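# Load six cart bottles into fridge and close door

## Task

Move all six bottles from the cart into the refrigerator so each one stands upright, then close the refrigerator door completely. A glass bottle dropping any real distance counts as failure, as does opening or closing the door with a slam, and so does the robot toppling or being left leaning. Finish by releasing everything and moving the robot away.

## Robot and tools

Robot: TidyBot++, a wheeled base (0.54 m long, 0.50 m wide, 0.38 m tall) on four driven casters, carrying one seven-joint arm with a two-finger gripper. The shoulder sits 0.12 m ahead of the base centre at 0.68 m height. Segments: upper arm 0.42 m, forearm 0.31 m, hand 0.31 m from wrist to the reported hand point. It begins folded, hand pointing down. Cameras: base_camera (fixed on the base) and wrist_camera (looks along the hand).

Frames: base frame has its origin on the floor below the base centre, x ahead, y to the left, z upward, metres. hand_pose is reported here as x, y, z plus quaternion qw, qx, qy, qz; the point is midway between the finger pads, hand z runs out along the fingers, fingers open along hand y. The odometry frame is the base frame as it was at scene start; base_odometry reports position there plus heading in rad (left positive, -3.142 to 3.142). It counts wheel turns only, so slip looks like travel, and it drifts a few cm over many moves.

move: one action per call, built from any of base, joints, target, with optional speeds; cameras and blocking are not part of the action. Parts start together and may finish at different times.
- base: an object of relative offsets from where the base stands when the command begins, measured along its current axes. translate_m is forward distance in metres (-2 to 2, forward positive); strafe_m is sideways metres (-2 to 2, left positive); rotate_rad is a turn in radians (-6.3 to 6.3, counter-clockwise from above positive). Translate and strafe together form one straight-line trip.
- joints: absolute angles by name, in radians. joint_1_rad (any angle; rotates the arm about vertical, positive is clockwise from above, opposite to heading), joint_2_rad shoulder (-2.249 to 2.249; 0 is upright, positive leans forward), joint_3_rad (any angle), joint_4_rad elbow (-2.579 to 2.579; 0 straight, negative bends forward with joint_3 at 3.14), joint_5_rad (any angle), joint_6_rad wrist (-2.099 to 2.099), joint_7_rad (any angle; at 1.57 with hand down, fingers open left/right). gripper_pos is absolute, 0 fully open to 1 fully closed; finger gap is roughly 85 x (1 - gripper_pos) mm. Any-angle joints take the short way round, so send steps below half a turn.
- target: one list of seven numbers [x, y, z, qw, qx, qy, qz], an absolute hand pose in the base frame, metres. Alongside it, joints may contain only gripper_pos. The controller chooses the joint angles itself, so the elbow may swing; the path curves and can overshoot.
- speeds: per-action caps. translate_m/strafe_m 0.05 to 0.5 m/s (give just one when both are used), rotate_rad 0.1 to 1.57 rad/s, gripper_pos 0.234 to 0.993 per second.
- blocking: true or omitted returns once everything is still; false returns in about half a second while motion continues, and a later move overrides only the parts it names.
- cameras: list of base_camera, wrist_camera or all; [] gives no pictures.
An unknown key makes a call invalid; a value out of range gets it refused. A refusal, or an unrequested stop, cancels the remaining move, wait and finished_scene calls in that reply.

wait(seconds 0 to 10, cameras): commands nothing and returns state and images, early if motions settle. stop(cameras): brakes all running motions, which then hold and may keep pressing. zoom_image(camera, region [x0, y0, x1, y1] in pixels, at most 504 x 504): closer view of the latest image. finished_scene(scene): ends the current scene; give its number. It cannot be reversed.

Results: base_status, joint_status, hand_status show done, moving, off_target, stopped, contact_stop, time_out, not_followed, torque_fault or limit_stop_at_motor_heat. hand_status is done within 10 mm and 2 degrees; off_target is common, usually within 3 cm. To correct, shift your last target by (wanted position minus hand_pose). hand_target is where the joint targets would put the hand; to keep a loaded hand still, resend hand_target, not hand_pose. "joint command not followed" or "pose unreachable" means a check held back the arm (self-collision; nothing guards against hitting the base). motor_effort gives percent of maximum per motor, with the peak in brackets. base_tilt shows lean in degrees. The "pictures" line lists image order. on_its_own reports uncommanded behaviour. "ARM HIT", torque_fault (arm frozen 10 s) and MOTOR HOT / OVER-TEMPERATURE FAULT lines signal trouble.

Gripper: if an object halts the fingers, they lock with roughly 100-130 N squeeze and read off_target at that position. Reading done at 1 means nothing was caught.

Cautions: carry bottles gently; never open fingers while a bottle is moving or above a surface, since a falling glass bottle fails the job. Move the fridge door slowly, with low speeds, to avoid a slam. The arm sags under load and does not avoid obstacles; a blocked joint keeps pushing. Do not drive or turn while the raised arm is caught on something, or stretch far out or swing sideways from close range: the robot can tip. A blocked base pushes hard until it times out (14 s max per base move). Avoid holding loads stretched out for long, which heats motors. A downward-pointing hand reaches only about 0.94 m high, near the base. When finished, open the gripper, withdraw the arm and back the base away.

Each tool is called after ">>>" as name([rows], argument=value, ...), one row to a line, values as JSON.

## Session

>>> move()

Scene clock: 0.00 s.
base_odometry: x=+0.000 y=+0.000 heading=+0.000
base_tilt: forward=-0.7 right=-0.2
base_status: not commanded
joint_positions: joint_1_rad=+0.036 joint_2_rad=-0.325 joint_3_rad=+3.185 joint_4_rad=-2.548 joint_5_rad=-0.014 joint_6_rad=-0.850 joint_7_rad=+1.603 gripper_pos=+0.000
joint_status: not commanded
motor_effort: joint_1_rad=+0 joint_2_rad=-3 joint_3_rad=+2 joint_4_rad=+12 joint_5_rad=-1 joint_6_rad=+1 joint_7_rad=+0
hand_pose: x=+0.2566 y=-0.0046 z=+0.5795 quat_wxyz=(-0.010, +0.999, -0.027, +0.035) (m; base frame)
hand_target: x=+0.2560 y=-0.0045 z=+0.5792 quat_wxyz=(-0.010, +0.999, -0.027, +0.034) (m; base frame)
hand_status: not commanded
pictures: base_camera, wrist_camera
camera_calibration:
wrist_camera: T_world_to_cam=[[-0.0133041, -0.999726, 0.0192573, -0.0199561], [-0.995289, 0.0113905, -0.0962802, 0.371037], [0.0960345, -0.0204475, -0.995168, 0.686429], [0, 0, 0, 1]] pos_world=[0.303102, -0.0101412, 0.71922]

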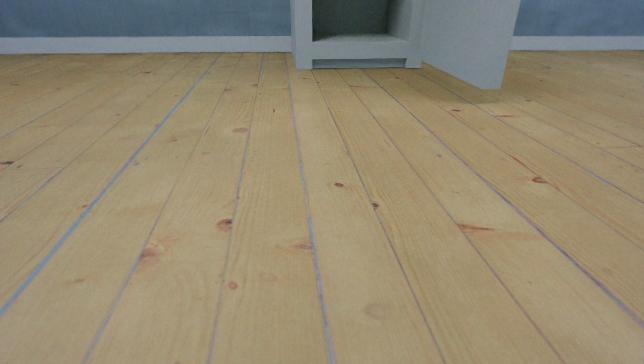

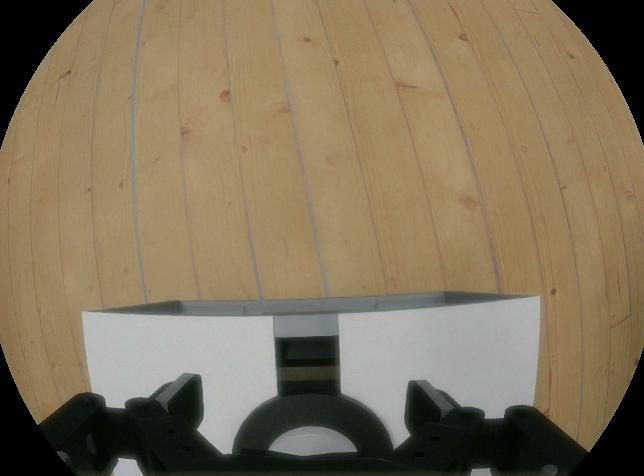

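>>> move(base={"rotate_rad": -0.9}, joints={"joint_1_rad": 0.0, "joint_2_rad": 0.055, "joint_3_rad": 3.14, "joint_4_rad": -1.08, "joint_5_rad": 0.0, "joint_6_rad": -0.71, "joint_7_rad": 1.57})

Scene clock: 32.03 s.
move: done
base_odometry: x=+0.000 y=+0.000 heading=-0.899
base_tilt: forward=-0.7 right=-0.2
base_status: done
joint_positions: joint_1_rad=+0.019 joint_2_rad=+0.024 joint_3_rad=+3.154 joint_4_rad=-1.117 joint_5_rad=-0.014 joint_6_rad=-0.751 joint_7_rad=+1.603 gripper_pos=+0.000
joint_status: all done
motor_effort: joint_1_rad=+0(2) joint_2_rad=-18(19) joint_3_rad=+2(3) joint_4_rad=+17(19) joint_5_rad=-1(2) joint_6_rad=+9(9) joint_7_rad=+0(1)
hand_pose: x=+0.7104 y=-0.0145 z=+1.1352 quat_wxyz=(+0.012, +0.811, -0.001, +0.585) (m; base frame)
hand_target: x=+0.7268 y=+0.0023 z=+1.1503 quat_wxyz=(-0.001, +0.797, +0.000, +0.604) (m; base frame)
hand_status: not commanded
pictures: base_camera, wrist_camera
camera_calibration:
wrist_camera: T_world_to_cam=[[-0.039483, -0.996679, 0.07122, -0.0749071], [-0.291342, -0.0566959, -0.954937, 1.35006], [0.955804, -0.0584532, -0.288136, -0.218331], [0, 0, 0, 1]] pos_world=[0.599054, -0.0108775, 1.23165]

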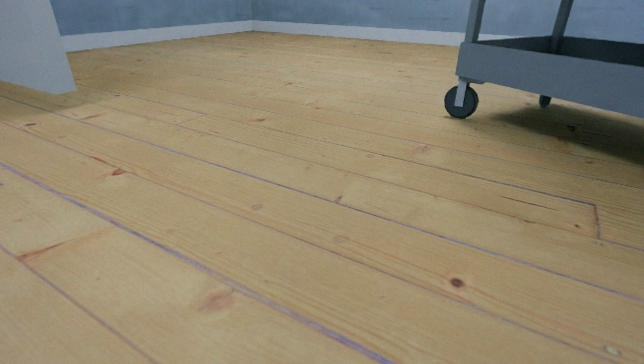

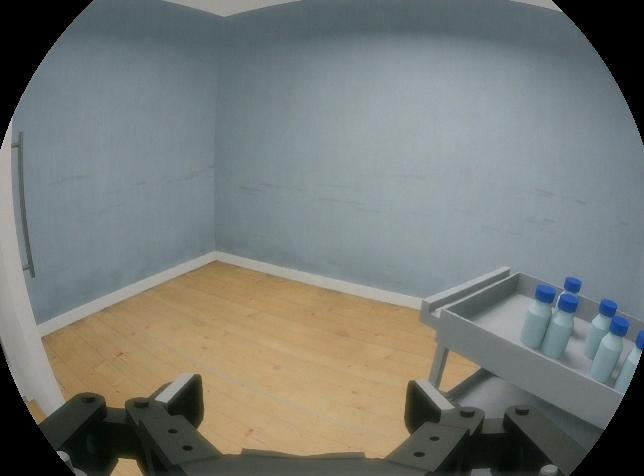

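>>> move(base={"rotate_rad": -0.65})

Scene clock: 40.07 s.
move: done
base_odometry: x=+0.000 y=+0.000 heading=-1.548
base_tilt: forward=-0.7 right=-0.2
base_status: done
joint_positions: joint_1_rad=+0.008 joint_2_rad=+0.034 joint_3_rad=+3.147 joint_4_rad=-1.117 joint_5_rad=-0.014 joint_6_rad=-0.749 joint_7_rad=+1.603 gripper_pos=+0.000
joint_status: not commanded
motor_effort: joint_1_rad=+0(3) joint_2_rad=-19(21) joint_3_rad=+1(4) joint_4_rad=+18(19) joint_5_rad=-1(2) joint_6_rad=+9(9) joint_7_rad=+1(1)
hand_pose: x=+0.7148 y=-0.0037 z=+1.1302 quat_wxyz=(+0.006, +0.813, +0.006, +0.582) (m; base frame)
hand_target: x=+0.7268 y=+0.0023 z=+1.1503 quat_wxyz=(-0.001, +0.797, +0.000, +0.604) (m; base frame)
hand_status: not commanded
pictures: base_camera, wrist_camera
camera_calibration:
wrist_camera: T_world_to_cam=[[-0.0204858, -0.997257, 0.0711258, -0.0770602], [-0.297737, -0.0618278, -0.952644, 1.34906], [0.954428, -0.0406924, -0.295653, -0.213812], [0, 0, 0, 1]] pos_world=[0.604155, -0.00213979, 1.22744]

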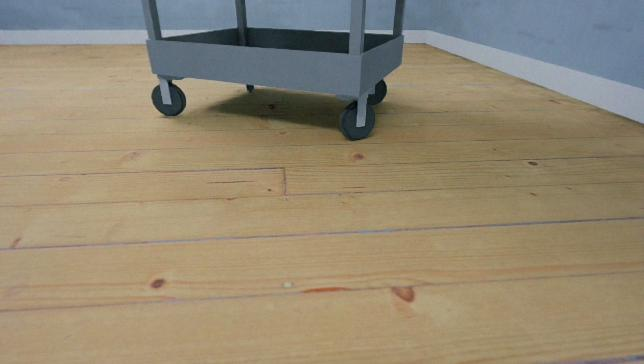

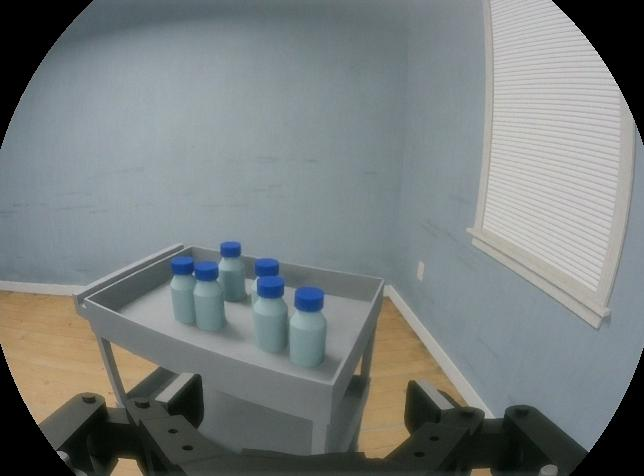

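>>> zoom_image(camera="wrist_camera", region=[70, 210, 400, 440])

>>> zoom_image(camera="base_camera", region=[130, 0, 420, 160])

Scaled by 1.527.

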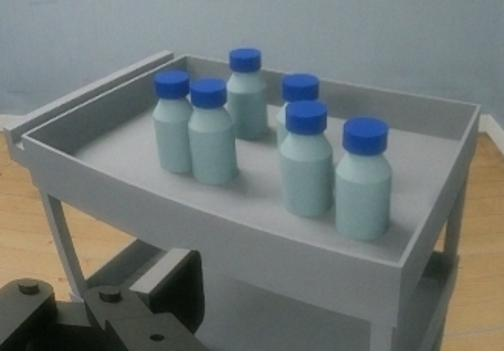

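Scaled by 1.738.

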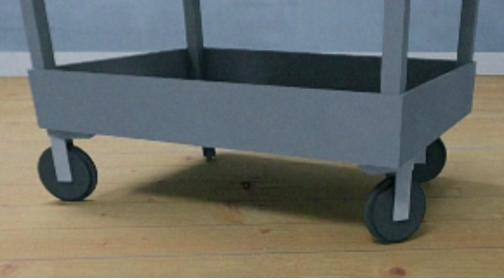

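>>> move(base={"translate_m": 0.404, "strafe_m": 0.266, "rotate_rad": -0.323}, joints={"joint_1_rad": 0.0, "joint_2_rad": 0.055, "joint_3_rad": 3.14, "joint_4_rad": -1.715, "joint_5_rad": 0.0, "joint_6_rad": -0.12, "joint_7_rad": 1.57, "gripper_pos": 0.2})

Scene clock: 161.17 s.
move: done
base_odometry: x=+0.275 y=-0.398 heading=-1.872
base_tilt: forward=-0.7 right=-0.2
base_status: done
joint_positions: joint_1_rad=+0.005 joint_2_rad=+0.042 joint_3_rad=+3.143 joint_4_rad=-1.678 joint_5_rad=-0.014 joint_6_rad=-0.162 joint_7_rad=+1.603 gripper_pos=+0.200
joint_status: all done
motor_effort: joint_1_rad=+0(4) joint_2_rad=-20(24) joint_3_rad=+1(4) joint_4_rad=+19(21) joint_5_rad=-1(3) joint_6_rad=+9(10) joint_7_rad=+0(1)
hand_pose: x=+0.7440 y=-0.0019 z=+0.9602 quat_wxyz=(+0.006, +0.808, +0.005, +0.589) (m; base frame)
hand_target: x=+0.7458 y=+0.0023 z=+0.9420 quat_wxyz=(-0.001, +0.811, +0.000, +0.586) (m; base frame)
hand_status: not commanded
pictures: base_camera, wrist_camera
camera_calibration:
wrist_camera: T_world_to_cam=[[-0.0225746, -0.997311, 0.0697186, -0.0597138], [-0.280969, -0.0605968, -0.957802, 1.18843], [0.959451, -0.0412107, -0.278845, -0.31169], [0, 0, 0, 1]] pos_world=[0.631616, -0.000383069, 1.05553]

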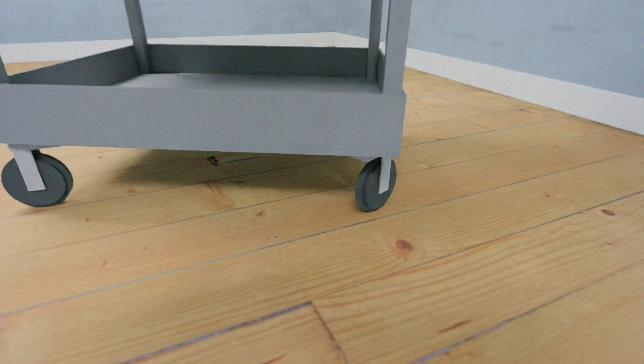

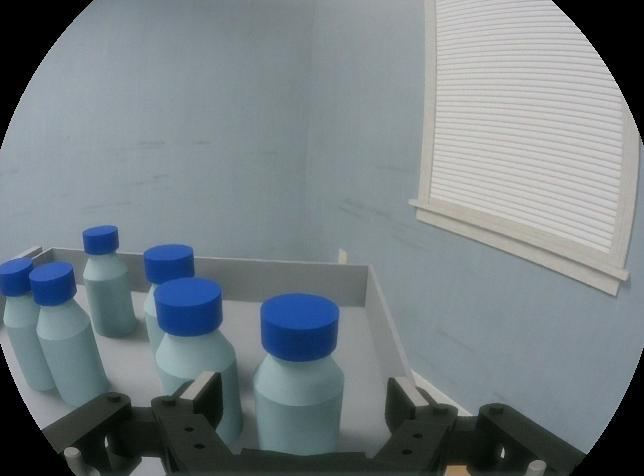

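>>> zoom_image(camera="wrist_camera", region=[140, 270, 360, 430])

>>> zoom_image(camera="wrist_camera", region=[0, 210, 220, 420])

Scaled by 2.291.

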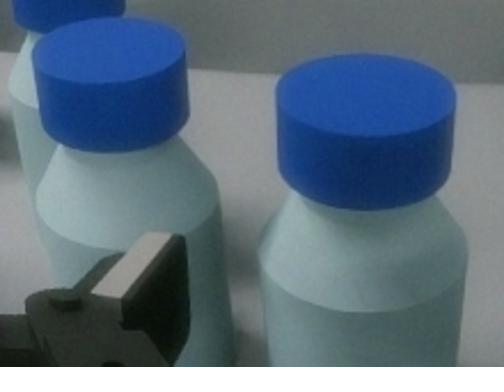

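Scaled by 2.291.

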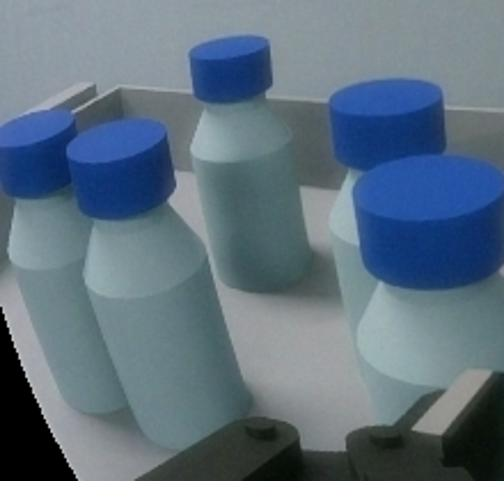

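>>> move(joints={"joint_2_rad": 0.1, "joint_4_rad": -1.72})

Scene clock: 191.77 s.
move: done
base_odometry: x=+0.275 y=-0.398 heading=-1.872
base_tilt: forward=-0.7 right=-0.2
base_status: not commanded
joint_positions: joint_1_rad=+0.005 joint_2_rad=+0.078 joint_3_rad=+3.143 joint_4_rad=-1.685 joint_5_rad=-0.014 joint_6_rad=-0.158 joint_7_rad=+1.603 gripper_pos=+0.200
joint_status: all done
motor_effort: joint_1_rad=+0(1) joint_2_rad=-21(23) joint_3_rad=+1(2) joint_4_rad=+19(20) joint_5_rad=-1(1) joint_6_rad=+9(10) joint_7_rad=+0(1)
hand_pose: x=+0.7529 y=-0.0020 z=+0.9343 quat_wxyz=(+0.006, +0.820, +0.005, +0.573) (m; base frame)
hand_target: x=+0.7559 y=+0.0023 z=+0.9106 quat_wxyz=(-0.001, +0.825, +0.000, +0.565) (m; base frame)
hand_status: not commanded
pictures: base_camera, wrist_camera
camera_calibration:
wrist_camera: T_world_to_cam=[[-0.0198701, -0.997324, 0.0703627, -0.0604066], [-0.318449, -0.0603982, -0.946014, 1.18333], [0.947732, -0.0412043, -0.316396, -0.283514], [0, 0, 0, 1]] pos_world=[0.644324, -0.000455898, 1.03399]

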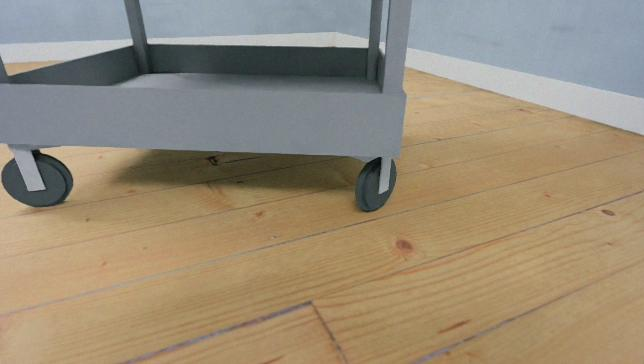

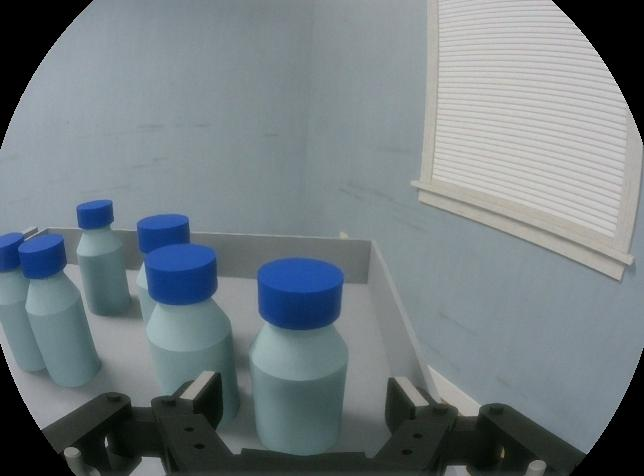

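>>> zoom_image(camera="wrist_camera", region=[120, 200, 360, 380])

>>> zoom_image(camera="wrist_camera", region=[0, 180, 160, 330])

Scaled by 2.100.

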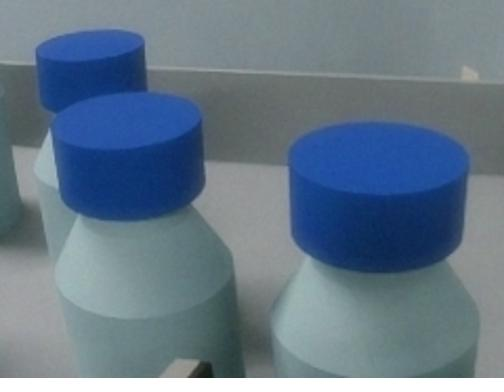

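Scaled by 3.150.

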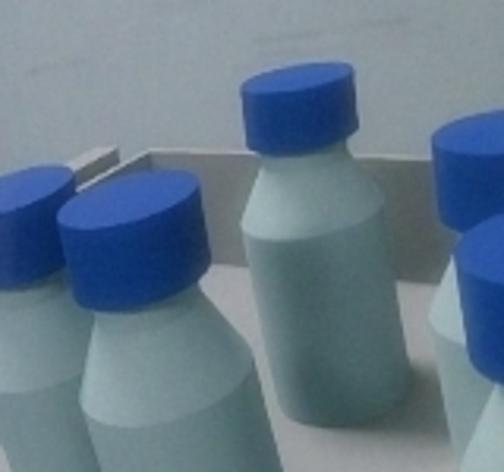

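>>> move(base={"translate_m": 0.06, "strafe_m": 0.005}, speeds={"translate_m": 0.1}, joints={"gripper_pos": 0.28}, cameras=["wrist_camera"])

>>> zoom_image(camera="wrist_camera", region=[120, 220, 440, 460])

Scene clock: 220.53 s.
move: done
base_odometry: x=+0.262 y=-0.457 heading=-1.871
base_tilt: forward=-0.7 right=-0.2
base_status: done
joint_positions: joint_1_rad=+0.005 joint_2_rad=+0.084 joint_3_rad=+3.143 joint_4_rad=-1.685 joint_5_rad=-0.014 joint_6_rad=-0.157 joint_7_rad=+1.603 gripper_pos=+0.279
joint_status: all done
motor_effort: joint_1_rad=+0(1) joint_2_rad=-21(23) joint_3_rad=+1(2) joint_4_rad=+18(20) joint_5_rad=-1(1) joint_6_rad=+9(10) joint_7_rad=+0(1)
hand_pose: x=+0.7543 y=-0.0020 z=+0.9307 quat_wxyz=(+0.006, +0.821, +0.005, +0.571) (m; base frame)
hand_target: x=+0.7559 y=+0.0023 z=+0.9106 quat_wxyz=(-0.001, +0.825, +0.000, +0.565) (m; base frame)
hand_status: not commanded
pictures: wrist_camera
camera_calibration:
wrist_camera: T_world_to_cam=[[-0.0195226, -0.997325, 0.0704419, -0.0604722], [-0.323305, -0.0603728, -0.944367, 1.18252], [0.946094, -0.0412107, -0.321261, -0.280262], [0, 0, 0, 1]] pos_world=[0.646287, -0.000468288, 1.03095]

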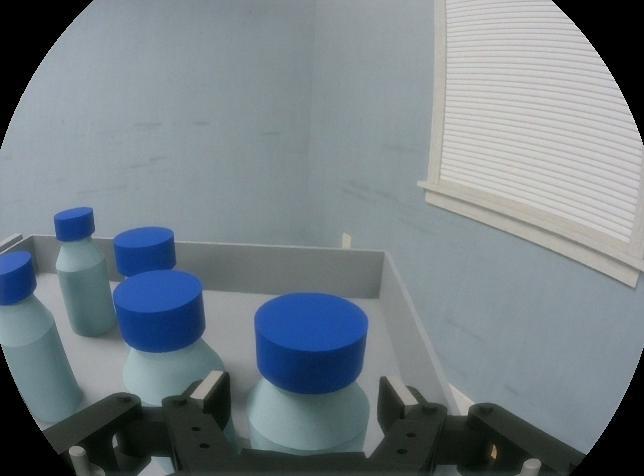

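Scaled by 1.575.

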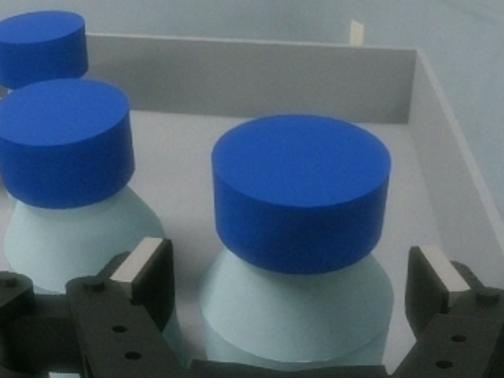

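>>> move(base={"translate_m": 0.038, "strafe_m": -0.002}, speeds={"translate_m": 0.08}, cameras=["wrist_camera"])

>>> zoom_image(camera="wrist_camera", region=[120, 220, 440, 476])

Scene clock: 234.97 s.
move: done
base_odometry: x=+0.249 y=-0.493 heading=-1.871
base_tilt: forward=-0.7 right=-0.2
base_status: done
joint_positions: joint_1_rad=+0.005 joint_2_rad=+0.087 joint_3_rad=+3.143 joint_4_rad=-1.685 joint_5_rad=-0.014 joint_6_rad=-0.157 joint_7_rad=+1.603 gripper_pos=+0.279
joint_status: not commanded
motor_effort: joint_1_rad=+0(2) joint_2_rad=-20(24) joint_3_rad=+1(2) joint_4_rad=+19(20) joint_5_rad=-1(1) joint_6_rad=+8(10) joint_7_rad=+0(1)
hand_pose: x=+0.7550 y=-0.0020 z=+0.9291 quat_wxyz=(+0.006, +0.822, +0.005, +0.570) (m; base frame)
hand_target: x=+0.7559 y=+0.0023 z=+0.9106 quat_wxyz=(-0.001, +0.825, +0.000, +0.565) (m; base frame)
hand_status: not commanded
pictures: wrist_camera
camera_calibration:
wrist_camera: T_world_to_cam=[[-0.0193648, -0.997325, 0.0704767, -0.0605038], [-0.325485, -0.0603616, -0.943619, 1.18218], [0.945349, -0.0412121, -0.323445, -0.2788], [0, 0, 0, 1]] pos_world=[0.647173, -0.000473626, 1.02961]

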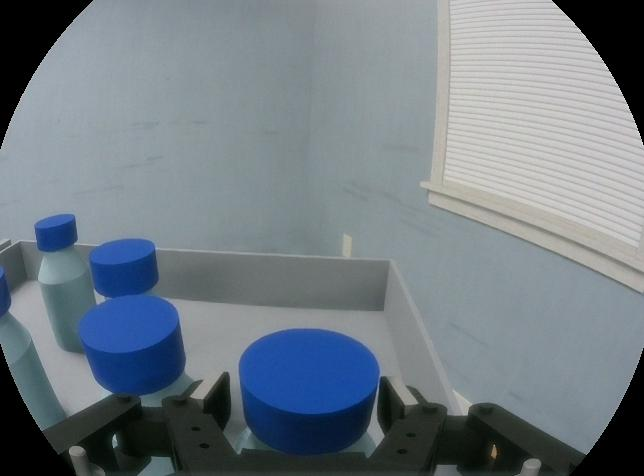

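Scaled by 1.575.

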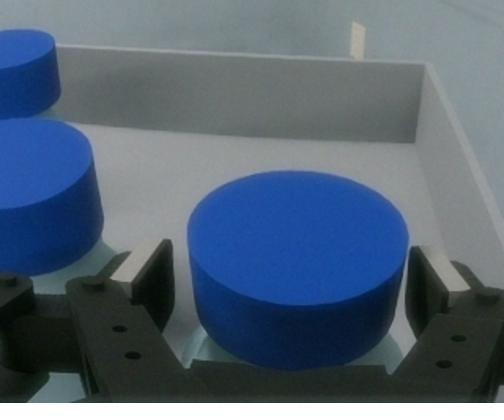

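>>> move(base={"strafe_m": -0.003}, speeds={"strafe_m": 0.05}, cameras=["wrist_camera"])

>>> zoom_image(camera="wrist_camera", region=[120, 220, 440, 476])

Scene clock: 243.73 s.
move: done
base_odometry: x=+0.247 y=-0.492 heading=-1.870
base_tilt: forward=-0.7 right=-0.2
base_status: done
joint_positions: joint_1_rad=+0.004 joint_2_rad=+0.087 joint_3_rad=+3.143 joint_4_rad=-1.685 joint_5_rad=-0.014 joint_6_rad=-0.157 joint_7_rad=+1.603 gripper_pos=+0.279
joint_status: not commanded
motor_effort: joint_1_rad=+0(4) joint_2_rad=-21(22) joint_3_rad=+1(4) joint_4_rad=+19(20) joint_5_rad=-1(1) joint_6_rad=+9(9) joint_7_rad=+0(1)
hand_pose: x=+0.7550 y=-0.0013 z=+0.9291 quat_wxyz=(+0.006, +0.822, +0.006, +0.570) (m; base frame)
hand_target: x=+0.7559 y=+0.0023 z=+0.9106 quat_wxyz=(-0.001, +0.825, +0.000, +0.565) (m; base frame)
hand_status: not commanded
pictures: wrist_camera
camera_calibration:
wrist_camera: T_world_to_cam=[[-0.0182235, -0.99735, 0.0704362, -0.060612], [-0.325415, -0.0606957, -0.943621, 1.18217], [0.945396, -0.0401171, -0.323447, -0.278799], [0, 0, 0, 1]] pos_world=[0.647167, 0.000116695, 1.02961]

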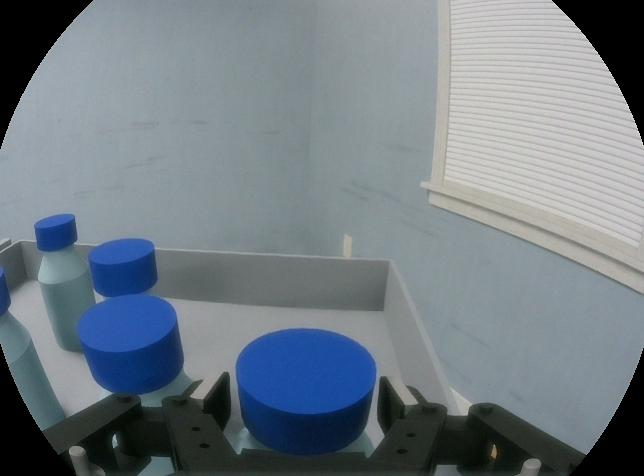

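Scaled by 1.575.

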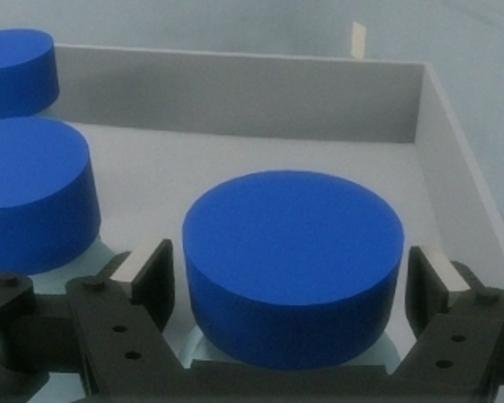

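>>> move(joints={"gripper_pos": 0.37}, speeds={"gripper_pos": 0.234}, cameras=[])

>>> move(joints={"gripper_pos": 0.44}, speeds={"gripper_pos": 0.234}, cameras=["wrist_camera"])

Scene clock: 250.83 s.
move: done
base_odometry: x=+0.247 y=-0.492 heading=-1.870
base_tilt: forward=-0.7 right=-0.2
base_status: not commanded
joint_positions: joint_1_rad=+0.004 joint_2_rad=+0.087 joint_3_rad=+3.143 joint_4_rad=-1.685 joint_5_rad=-0.014 joint_6_rad=-0.157 joint_7_rad=+1.603 gripper_pos=+0.371
joint_status: all done
motor_effort: joint_1_rad=+0(1) joint_2_rad=-21(22) joint_3_rad=+1(1) joint_4_rad=+18(20) joint_5_rad=-1(1) joint_6_rad=+8(9) joint_7_rad=+0(1)
hand_pose: x=+0.7550 y=-0.0013 z=+0.9291 quat_wxyz=(+0.006, +0.822, +0.006, +0.570) (m; base frame)
hand_target: x=+0.7559 y=+0.0023 z=+0.9106 quat_wxyz=(-0.001, +0.825, +0.000, +0.565) (m; base frame)
hand_status: not commanded
pictures: none
No camera images: "cameras" was empty.

Scene clock: 251.43 s.
move: done
base_odometry: x=+0.247 y=-0.492 heading=-1.870
base_tilt: forward=-0.7 right=-0.2
base_status: not commanded
joint_positions: joint_1_rad=+0.004 joint_2_rad=+0.087 joint_3_rad=+3.143 joint_4_rad=-1.685 joint_5_rad=-0.014 joint_6_rad=-0.156 joint_7_rad=+1.603 gripper_pos=+0.417
joint_status: all done
motor_effort: joint_1_rad=+0(1) joint_2_rad=-19(22) joint_3_rad=+1(1) joint_4_rad=+19(20) joint_5_rad=-1(1) joint_6_rad=+8(9) joint_7_rad=+0(1)
hand_pose: x=+0.7550 y=-0.0013 z=+0.9293 quat_wxyz=(+0.006, +0.822, +0.006, +0.570) (m; base frame)
hand_target: x=+0.7559 y=+0.0023 z=+0.9106 quat_wxyz=(-0.001, +0.825, +0.000, +0.565) (m; base frame)
hand_status: not commanded
pictures: wrist_camera
camera_calibration:
wrist_camera: T_world_to_cam=[[-0.0182696, -0.997349, 0.0704306, -0.0605849], [-0.324898, -0.0606974, -0.943799, 1.18212], [0.945572, -0.0401256, -0.322928, -0.279419], [0, 0, 0, 1]] pos_world=[0.647172, 0.000115286, 1.02972]

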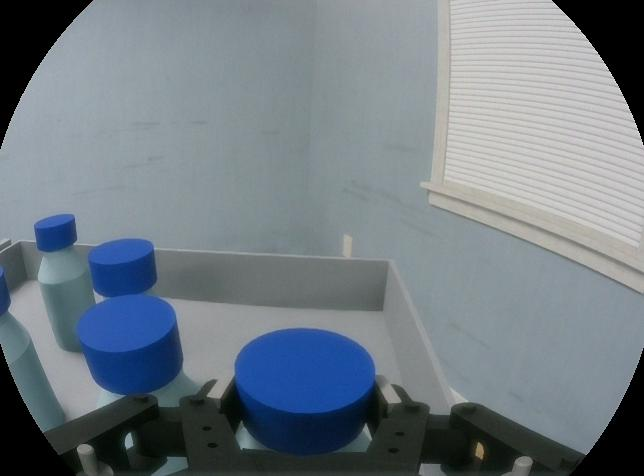

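>>> move(joints={"joint_4_rad": -1.08, "joint_6_rad": -0.71}, cameras=["wrist_camera"])

Scene clock: 288.90 s.
move: off_target
base_odometry: x=+0.247 y=-0.492 heading=-1.870
base_tilt: forward=-0.7 right=-0.2
base_status: not commanded
joint_positions: joint_1_rad=+0.004 joint_2_rad=+0.111 joint_3_rad=+3.143 joint_4_rad=-1.142 joint_5_rad=-0.014 joint_6_rad=-0.677 joint_7_rad=+1.603 gripper_pos=+0.421
joint_status: joint_4_rad off_target (ended at -1.142, target -1.080); the others done
motor_effort: joint_1_rad=+0(1) joint_2_rad=-25(29) joint_3_rad=+1(2) joint_4_rad=+23(25) joint_5_rad=-1(2) joint_6_rad=+12(13) joint_7_rad=+0(1)
hand_pose: x=+0.7557 y=+0.0008 z=+1.0888 quat_wxyz=(+0.004, +0.822, +0.009, +0.569) (m; base frame)
hand_target: x=+0.7472 y=+0.0023 z=+1.1225 quat_wxyz=(-0.001, +0.810, +0.000, +0.586) (m; base frame)
hand_status: not commanded
pictures: wrist_camera
camera_calibration:
wrist_camera: T_world_to_cam=[[-0.0108797, -0.997425, 0.0708899, -0.0757718], [-0.326137, -0.0634777, -0.943189, 1.3333], [0.94526, -0.0333814, -0.324606, -0.22637], [0, 0, 0, 1]] pos_world=[0.647992, 0.0015018, 1.18945]

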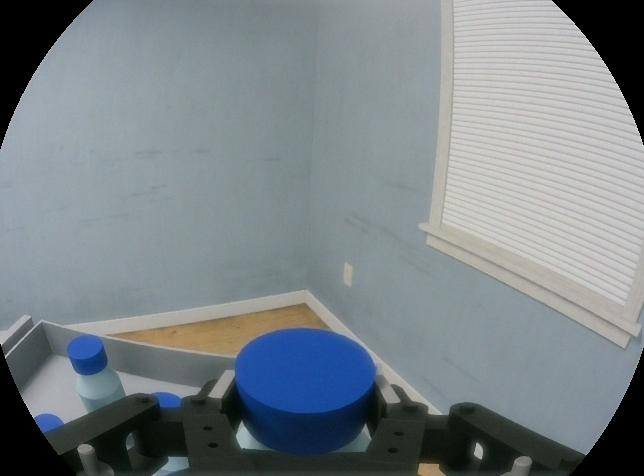

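>>> move(base={"translate_m": -0.3}, joints={"joint_2_rad": 0.055, "joint_4_rad": -1.06, "joint_6_rad": -0.71}, cameras=["wrist_camera"])

Scene clock: 295.03 s.
move: done
base_odometry: x=+0.335 y=-0.205 heading=-1.870
base_tilt: forward=-0.7 right=-0.2
base_status: done
joint_positions: joint_1_rad=+0.004 joint_2_rad=+0.105 joint_3_rad=+3.142 joint_4_rad=-1.120 joint_5_rad=-0.014 joint_6_rad=-0.684 joint_7_rad=+1.603 gripper_pos=+0.421
joint_status: all done
motor_effort: joint_1_rad=+1(2) joint_2_rad=-25(30) joint_3_rad=+1(3) joint_4_rad=+22(23) joint_5_rad=-1(1) joint_6_rad=+12(13) joint_7_rad=+0(1)
hand_pose: x=+0.7526 y=+0.0013 z=+1.1037 quat_wxyz=(+0.004, +0.816, +0.009, +0.578) (m; base frame)
hand_target: x=+0.7257 y=+0.0023 z=+1.1620 quat_wxyz=(-0.001, +0.791, +0.000, +0.612) (m; base frame)
hand_status: not commanded
pictures: wrist_camera
camera_calibration:
wrist_camera: T_world_to_cam=[[-0.0116071, -0.997426, 0.0707512, -0.075684], [-0.305823, -0.0638244, -0.949947, 1.33847], [0.952018, -0.0326634, -0.304295, -0.24614], [0, 0, 0, 1]] pos_world=[0.642786, 0.0018982, 1.20193]

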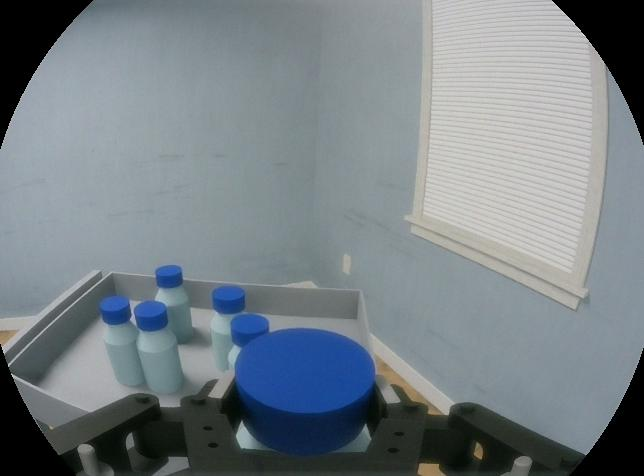

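>>> move(base={"translate_m": -0.2135, "strafe_m": 0.536, "rotate_rad": 1.96}, speeds={"translate_m": 0.22})

Scene clock: 312.50 s.
move: done
base_odometry: x=+0.910 y=-0.159 heading=+0.091
base_tilt: forward=-0.7 right=-0.2
base_status: done
joint_positions: joint_1_rad=-0.002 joint_2_rad=+0.105 joint_3_rad=+3.138 joint_4_rad=-1.120 joint_5_rad=-0.014 joint_6_rad=-0.684 joint_7_rad=+1.603 gripper_pos=+0.421
joint_status: not commanded
motor_effort: joint_1_rad=+0(5) joint_2_rad=-25(30) joint_3_rad=+1(4) joint_4_rad=+22(23) joint_5_rad=-1(3) joint_6_rad=+13(13) joint_7_rad=+0(1)
hand_pose: x=+0.7525 y=+0.0072 z=+1.1037 quat_wxyz=(+0.001, +0.816, +0.013, +0.578) (m; base frame)
hand_target: x=+0.7257 y=+0.0023 z=+1.1620 quat_wxyz=(-0.001, +0.791, +0.000, +0.612) (m; base frame)
hand_status: not commanded
pictures: base_camera, wrist_camera
camera_calibration:
wrist_camera: T_world_to_cam=[[-0.00210604, -0.997521, 0.0703393, -0.0765373], [-0.305122, -0.0663441, -0.949999, 1.33845], [0.952311, -0.0234628, -0.304226, -0.246188], [0, 0, 0, 1]] pos_world=[0.642677, 0.00667461, 1.20202]

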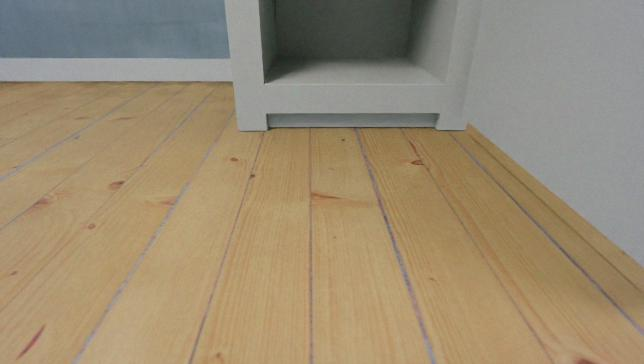

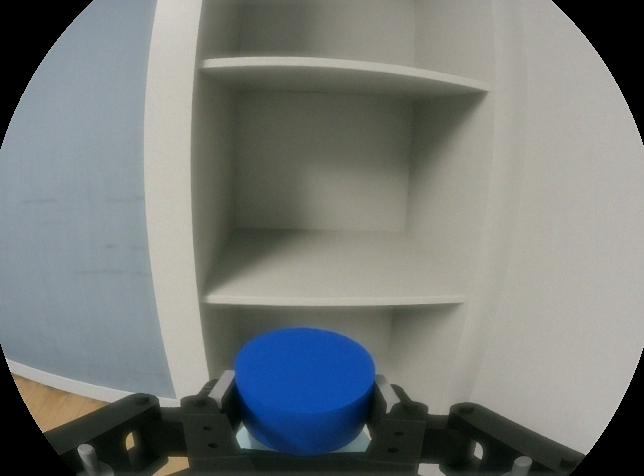

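>>> zoom_image(camera="base_camera", region=[210, 60, 350, 160])

>>> zoom_image(camera="base_camera", region=[380, 60, 520, 160])

Scaled by 3.600.

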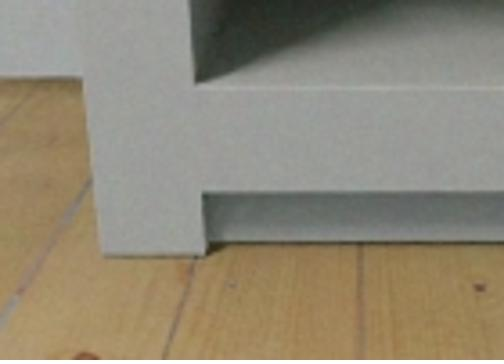

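Scaled by 3.600.

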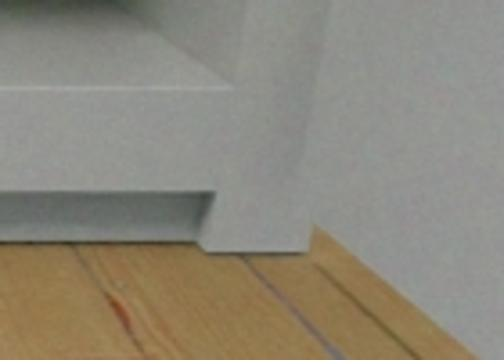

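>>> move(base={"translate_m": 0.38, "strafe_m": 0.0, "rotate_rad": 0.061}, speeds={"translate_m": 0.3})

>>> zoom_image(camera="base_camera", region=[130, 90, 270, 190])

>>> zoom_image(camera="base_camera", region=[440, 90, 580, 190])

Scene clock: 382.73 s.
move: done
base_odometry: x=+1.289 y=-0.124 heading=+0.153
base_tilt: forward=-0.7 right=-0.2
base_status: done
joint_positions: joint_1_rad=-0.007 joint_2_rad=+0.105 joint_3_rad=+3.134 joint_4_rad=-1.119 joint_5_rad=-0.014 joint_6_rad=-0.685 joint_7_rad=+1.603 gripper_pos=+0.421
joint_status: not commanded
motor_effort: joint_1_rad=+1(4) joint_2_rad=-25(29) joint_3_rad=+1(4) joint_4_rad=+22(23) joint_5_rad=-1(2) joint_6_rad=+12(13) joint_7_rad=+0(1)
hand_pose: x=+0.7521 y=+0.0126 z=+1.1040 quat_wxyz=(-0.002, +0.816, +0.017, +0.578) (m; base frame)
hand_target: x=+0.7257 y=+0.0023 z=+1.1620 quat_wxyz=(-0.001, +0.791, +0.000, +0.612) (m; base frame)
hand_status: not commanded
pictures: base_camera, wrist_camera
camera_calibration:
wrist_camera: T_world_to_cam=[[0.00673638, -0.997529, 0.0699364, -0.0773399], [-0.304523, -0.0686625, -0.950027, 1.33856], [0.952481, -0.0148975, -0.304233, -0.245874], [0, 0, 0, 1]] pos_world=[0.642334, 0.0110971, 1.20227]

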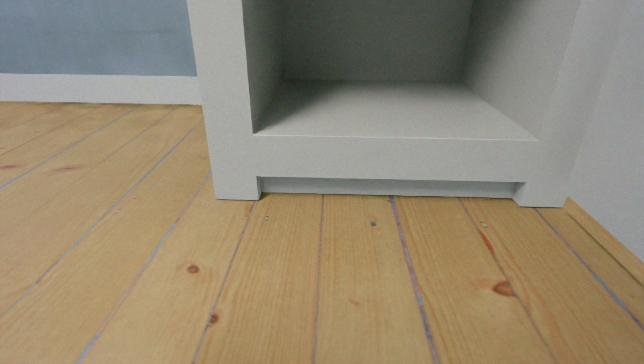

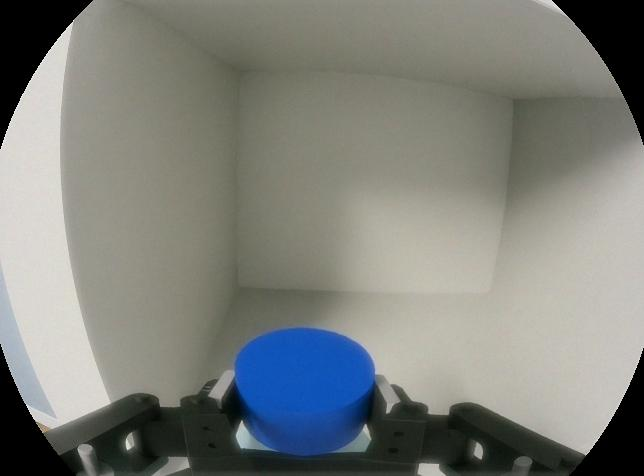

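Scaled by 3.600.

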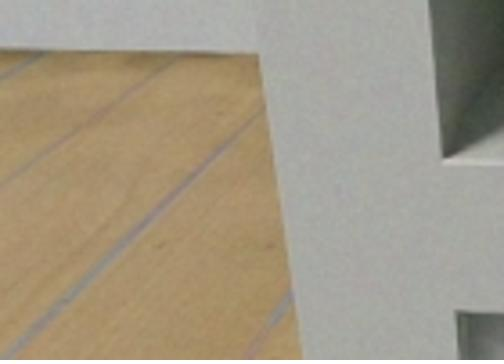

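Scaled by 3.600.

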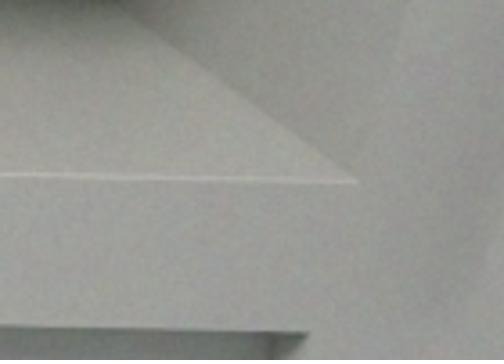

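>>> zoom_image(camera="base_camera", region=[190, 150, 300, 230])

>>> zoom_image(camera="base_camera", region=[490, 150, 600, 230])

Scaled by 4.582.

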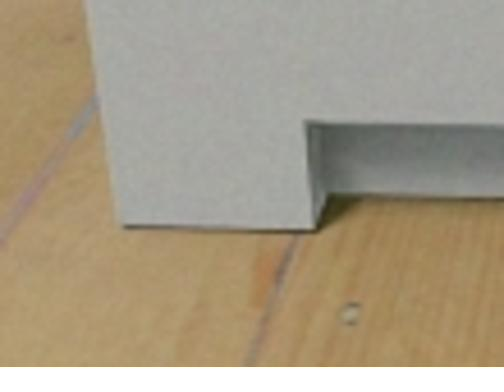

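Scaled by 4.582.

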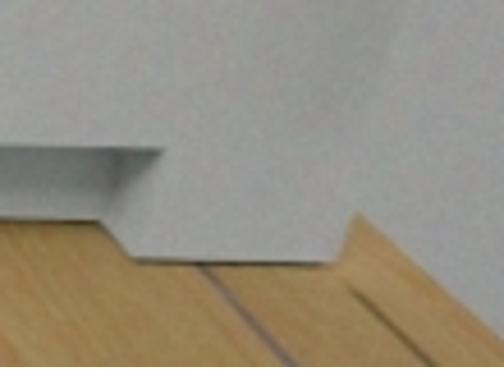

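>>> move(base={"translate_m": 0.315}, speeds={"translate_m": 0.25})

Scene clock: 402.80 s.
move: done
base_odometry: x=+1.600 y=-0.076 heading=+0.153
base_tilt: forward=-0.7 right=-0.2
base_status: done
joint_positions: joint_1_rad=-0.007 joint_2_rad=+0.104 joint_3_rad=+3.134 joint_4_rad=-1.119 joint_5_rad=-0.014 joint_6_rad=-0.685 joint_7_rad=+1.603 gripper_pos=+0.421
joint_status: not commanded
motor_effort: joint_1_rad=+1(2) joint_2_rad=-25(29) joint_3_rad=+1(3) joint_4_rad=+22(23) joint_5_rad=-1(2) joint_6_rad=+12(14) joint_7_rad=+0(1)
hand_pose: x=+0.7519 y=+0.0126 z=+1.1043 quat_wxyz=(-0.002, +0.816, +0.017, +0.578) (m; base frame)
hand_target: x=+0.7257 y=+0.0023 z=+1.1620 quat_wxyz=(-0.001, +0.791, +0.000, +0.612) (m; base frame)
hand_status: not commanded
pictures: base_camera, wrist_camera
camera_calibration:
wrist_camera: T_world_to_cam=[[0.0067266, -0.997528, 0.069941, -0.0773593], [-0.304289, -0.0686676, -0.950101, 1.33869], [0.952556, -0.0148914, -0.303999, -0.245821], [0, 0, 0, 1]] pos_world=[0.642029, 0.0110961, 1.20258]

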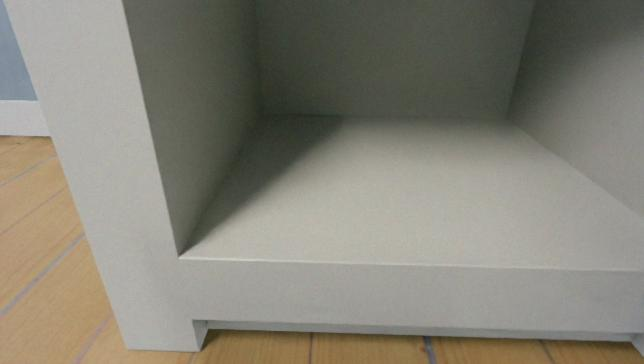

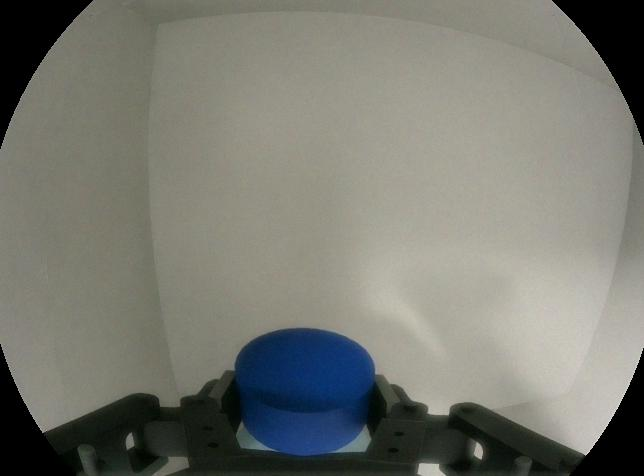

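>>> move(joints={"joint_4_rad": -1.25, "joint_6_rad": -0.55}, cameras=["wrist_camera"])

Scene clock: 412.67 s.
move: done
base_odometry: x=+1.600 y=-0.077 heading=+0.153
base_tilt: forward=-0.7 right=-0.2
base_status: not commanded
joint_positions: joint_1_rad=-0.007 joint_2_rad=+0.104 joint_3_rad=+3.134 joint_4_rad=-1.231 joint_5_rad=-0.014 joint_6_rad=-0.607 joint_7_rad=+1.603 gripper_pos=+0.421
joint_status: all done
motor_effort: joint_1_rad=+0(1) joint_2_rad=-26(28) joint_3_rad=+1(1) joint_4_rad=+22(24) joint_5_rad=-1(1) joint_6_rad=+12(14) joint_7_rad=+0(1)
hand_pose: x=+0.7582 y=+0.0124 z=+1.0605 quat_wxyz=(-0.002, +0.825, +0.016, +0.564) (m; base frame)
hand_target: x=+0.7442 y=+0.0023 z=+1.0972 quat_wxyz=(-0.001, +0.800, +0.000, +0.600) (m; base frame)
hand_status: not commanded
pictures: wrist_camera
camera_calibration:
wrist_camera: T_world_to_cam=[[0.00811743, -0.997524, 0.0698531, -0.0754489], [-0.33686, -0.0685003, -0.93906, 1.31197], [0.94152, -0.015908, -0.336582, -0.222211], [0, 0, 0, 1]] pos_world=[0.651779, 0.0110735, 1.1625]

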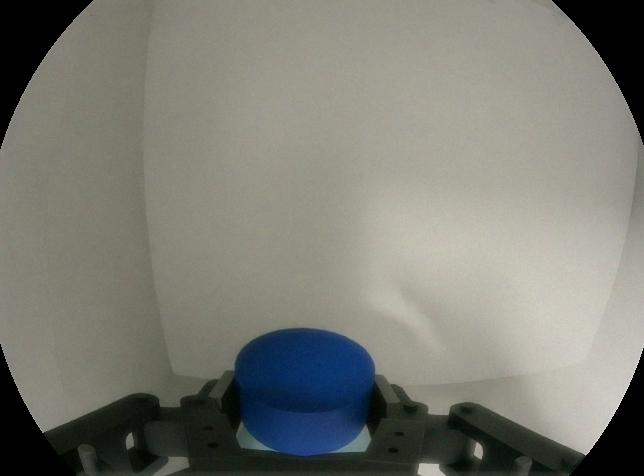

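>>> move(joints={"joint_4_rad": -1.27, "joint_6_rad": -0.53}, cameras=[])

>>> move(joints={"joint_4_rad": -1.285, "joint_6_rad": -0.515}, cameras=[])

Scene clock: 418.27 s.
move: done
base_odometry: x=+1.600 y=-0.077 heading=+0.153
base_tilt: forward=-0.7 right=-0.2
base_status: not commanded
joint_positions: joint_1_rad=-0.007 joint_2_rad=+0.104 joint_3_rad=+3.134 joint_4_rad=-1.246 joint_5_rad=-0.014 joint_6_rad=-0.581 joint_7_rad=+1.603 gripper_pos=+0.421
joint_status: all done
motor_effort: joint_1_rad=+1(1) joint_2_rad=-24(26) joint_3_rad=+1(2) joint_4_rad=+21(23) joint_5_rad=-1(1) joint_6_rad=+12(13) joint_7_rad=+0(1)
hand_pose: x=+0.7604 y=+0.0124 z=+1.0593 quat_wxyz=(-0.002, +0.822, +0.016, +0.569) (m; base frame)
hand_target: x=+0.7458 y=+0.0023 z=+1.0912 quat_wxyz=(-0.001, +0.800, +0.000, +0.600) (m; base frame)
hand_status: not commanded
pictures: none
No camera images: "cameras" was empty.

Scene clock: 418.80 s.
move: done
base_odometry: x=+1.600 y=-0.077 heading=+0.153
base_tilt: forward=-0.7 right=-0.2
base_status: not commanded
joint_positions: joint_1_rad=-0.007 joint_2_rad=+0.103 joint_3_rad=+3.134 joint_4_rad=-1.256 joint_5_rad=-0.014 joint_6_rad=-0.564 joint_7_rad=+1.603 gripper_pos=+0.421
joint_status: all done
motor_effort: joint_1_rad=+0(1) joint_2_rad=-23(24) joint_3_rad=+1(2) joint_4_rad=+20(21) joint_5_rad=-1(1) joint_6_rad=+11(12) joint_7_rad=+0(1)
hand_pose: x=+0.7617 y=+0.0123 z=+1.0591 quat_wxyz=(-0.002, +0.820, +0.016, +0.572) (m; base frame)
hand_target: x=+0.7469 y=+0.0023 z=+1.0866 quat_wxyz=(-0.001, +0.800, +0.000, +0.600) (m; base frame)
hand_status: not commanded
pictures: none
No camera images: "cameras" was empty.

>>> move(joints={"joint_4_rad": -1.305, "joint_6_rad": -0.51}, cameras=[])

>>> move(joints={"joint_4_rad": -1.32, "joint_6_rad": -0.508}, cameras=["wrist_camera"])

Scene clock: 424.43 s.
move: done
base_odometry: x=+1.600 y=-0.077 heading=+0.153
base_tilt: forward=-0.7 right=-0.2
base_status: not commanded
joint_positions: joint_1_rad=-0.007 joint_2_rad=+0.100 joint_3_rad=+3.134 joint_4_rad=-1.267 joint_5_rad=-0.014 joint_6_rad=-0.549 joint_7_rad=+1.603 gripper_pos=+0.421
joint_status: all done
motor_effort: joint_1_rad=+1(2) joint_2_rad=-22(23) joint_3_rad=+2(2) joint_4_rad=+19(21) joint_5_rad=+0(1) joint_6_rad=+9(10) joint_7_rad=+0(1)
hand_pose: x=+0.7615 y=+0.0123 z=+1.0589 quat_wxyz=(-0.002, +0.818, +0.016, +0.575) (m; base frame)
hand_target: x=+0.7470 y=+0.0023 z=+1.0759 quat_wxyz=(-0.001, +0.805, +0.000, +0.594) (m; base frame)
hand_status: not commanded
pictures: none
No camera images: "cameras" was empty.

Scene clock: 424.97 s.
move: done
base_odometry: x=+1.600 y=-0.077 heading=+0.153
base_tilt: forward=-0.7 right=-0.2
base_status: not commanded
joint_positions: joint_1_rad=-0.007 joint_2_rad=+0.097 joint_3_rad=+3.134 joint_4_rad=-1.275 joint_5_rad=-0.014 joint_6_rad=-0.539 joint_7_rad=+1.603 gripper_pos=+0.421
joint_status: all done
motor_effort: joint_1_rad=+2(2) joint_2_rad=-21(22) joint_3_rad=+2(3) joint_4_rad=+17(19) joint_5_rad=+0(1) joint_6_rad=+9(9) joint_7_rad=+1(1)
hand_pose: x=+0.7611 y=+0.0122 z=+1.0588 quat_wxyz=(-0.001, +0.817, +0.016, +0.577) (m; base frame)
hand_target: x=+0.7467 y=+0.0023 z=+1.0675 quat_wxyz=(-0.001, +0.808, +0.000, +0.589) (m; base frame)
hand_status: not commanded
pictures: wrist_camera
camera_calibration:
wrist_camera: T_world_to_cam=[[0.00495928, -0.997572, 0.069469, -0.0727409], [-0.307302, -0.0676286, -0.949206, 1.29952], [0.951599, -0.0166406, -0.306891, -0.264658], [0, 0, 0, 1]] pos_world=[0.651553, 0.0109162, 1.15734]

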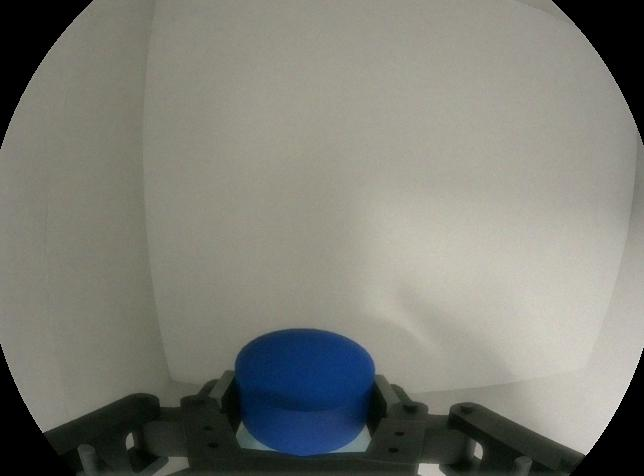

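>>> move(joints={"gripper_pos": 0.15}, speeds={"gripper_pos": 0.3}, cameras=["wrist_camera"])

Scene clock: 433.43 s.
move: done
base_odometry: x=+1.600 y=-0.077 heading=+0.153
base_tilt: forward=-0.7 right=-0.2
base_status: not commanded
joint_positions: joint_1_rad=-0.007 joint_2_rad=+0.097 joint_3_rad=+3.134 joint_4_rad=-1.283 joint_5_rad=-0.014 joint_6_rad=-0.539 joint_7_rad=+1.603 gripper_pos=+0.152
joint_status: all done
motor_effort: joint_1_rad=+0(1) joint_2_rad=-21(22) joint_3_rad=+1(2) joint_4_rad=+19(20) joint_5_rad=-1(1) joint_6_rad=+9(10) joint_7_rad=+1(1)
hand_pose: x=+0.7607 y=+0.0122 z=+1.0539 quat_wxyz=(-0.001, +0.819, +0.016, +0.574) (m; base frame)
hand_target: x=+0.7467 y=+0.0023 z=+1.0675 quat_wxyz=(-0.001, +0.808, +0.000, +0.589) (m; base frame)
hand_status: not commanded
pictures: wrist_camera
camera_calibration:
wrist_camera: T_world_to_cam=[[0.005381, -0.997565, 0.0695387, -0.0728892], [-0.314998, -0.0676904, -0.946675, 1.29794], [0.949077, -0.0168105, -0.314595, -0.255786], [0, 0, 0, 1]] pos_world=[0.652002, 0.0108467, 1.15333]

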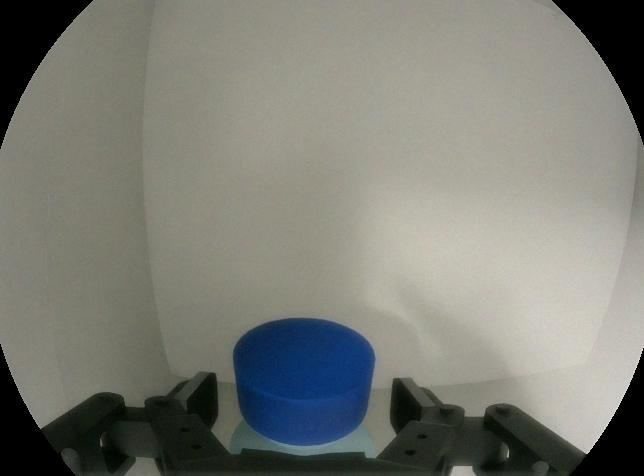

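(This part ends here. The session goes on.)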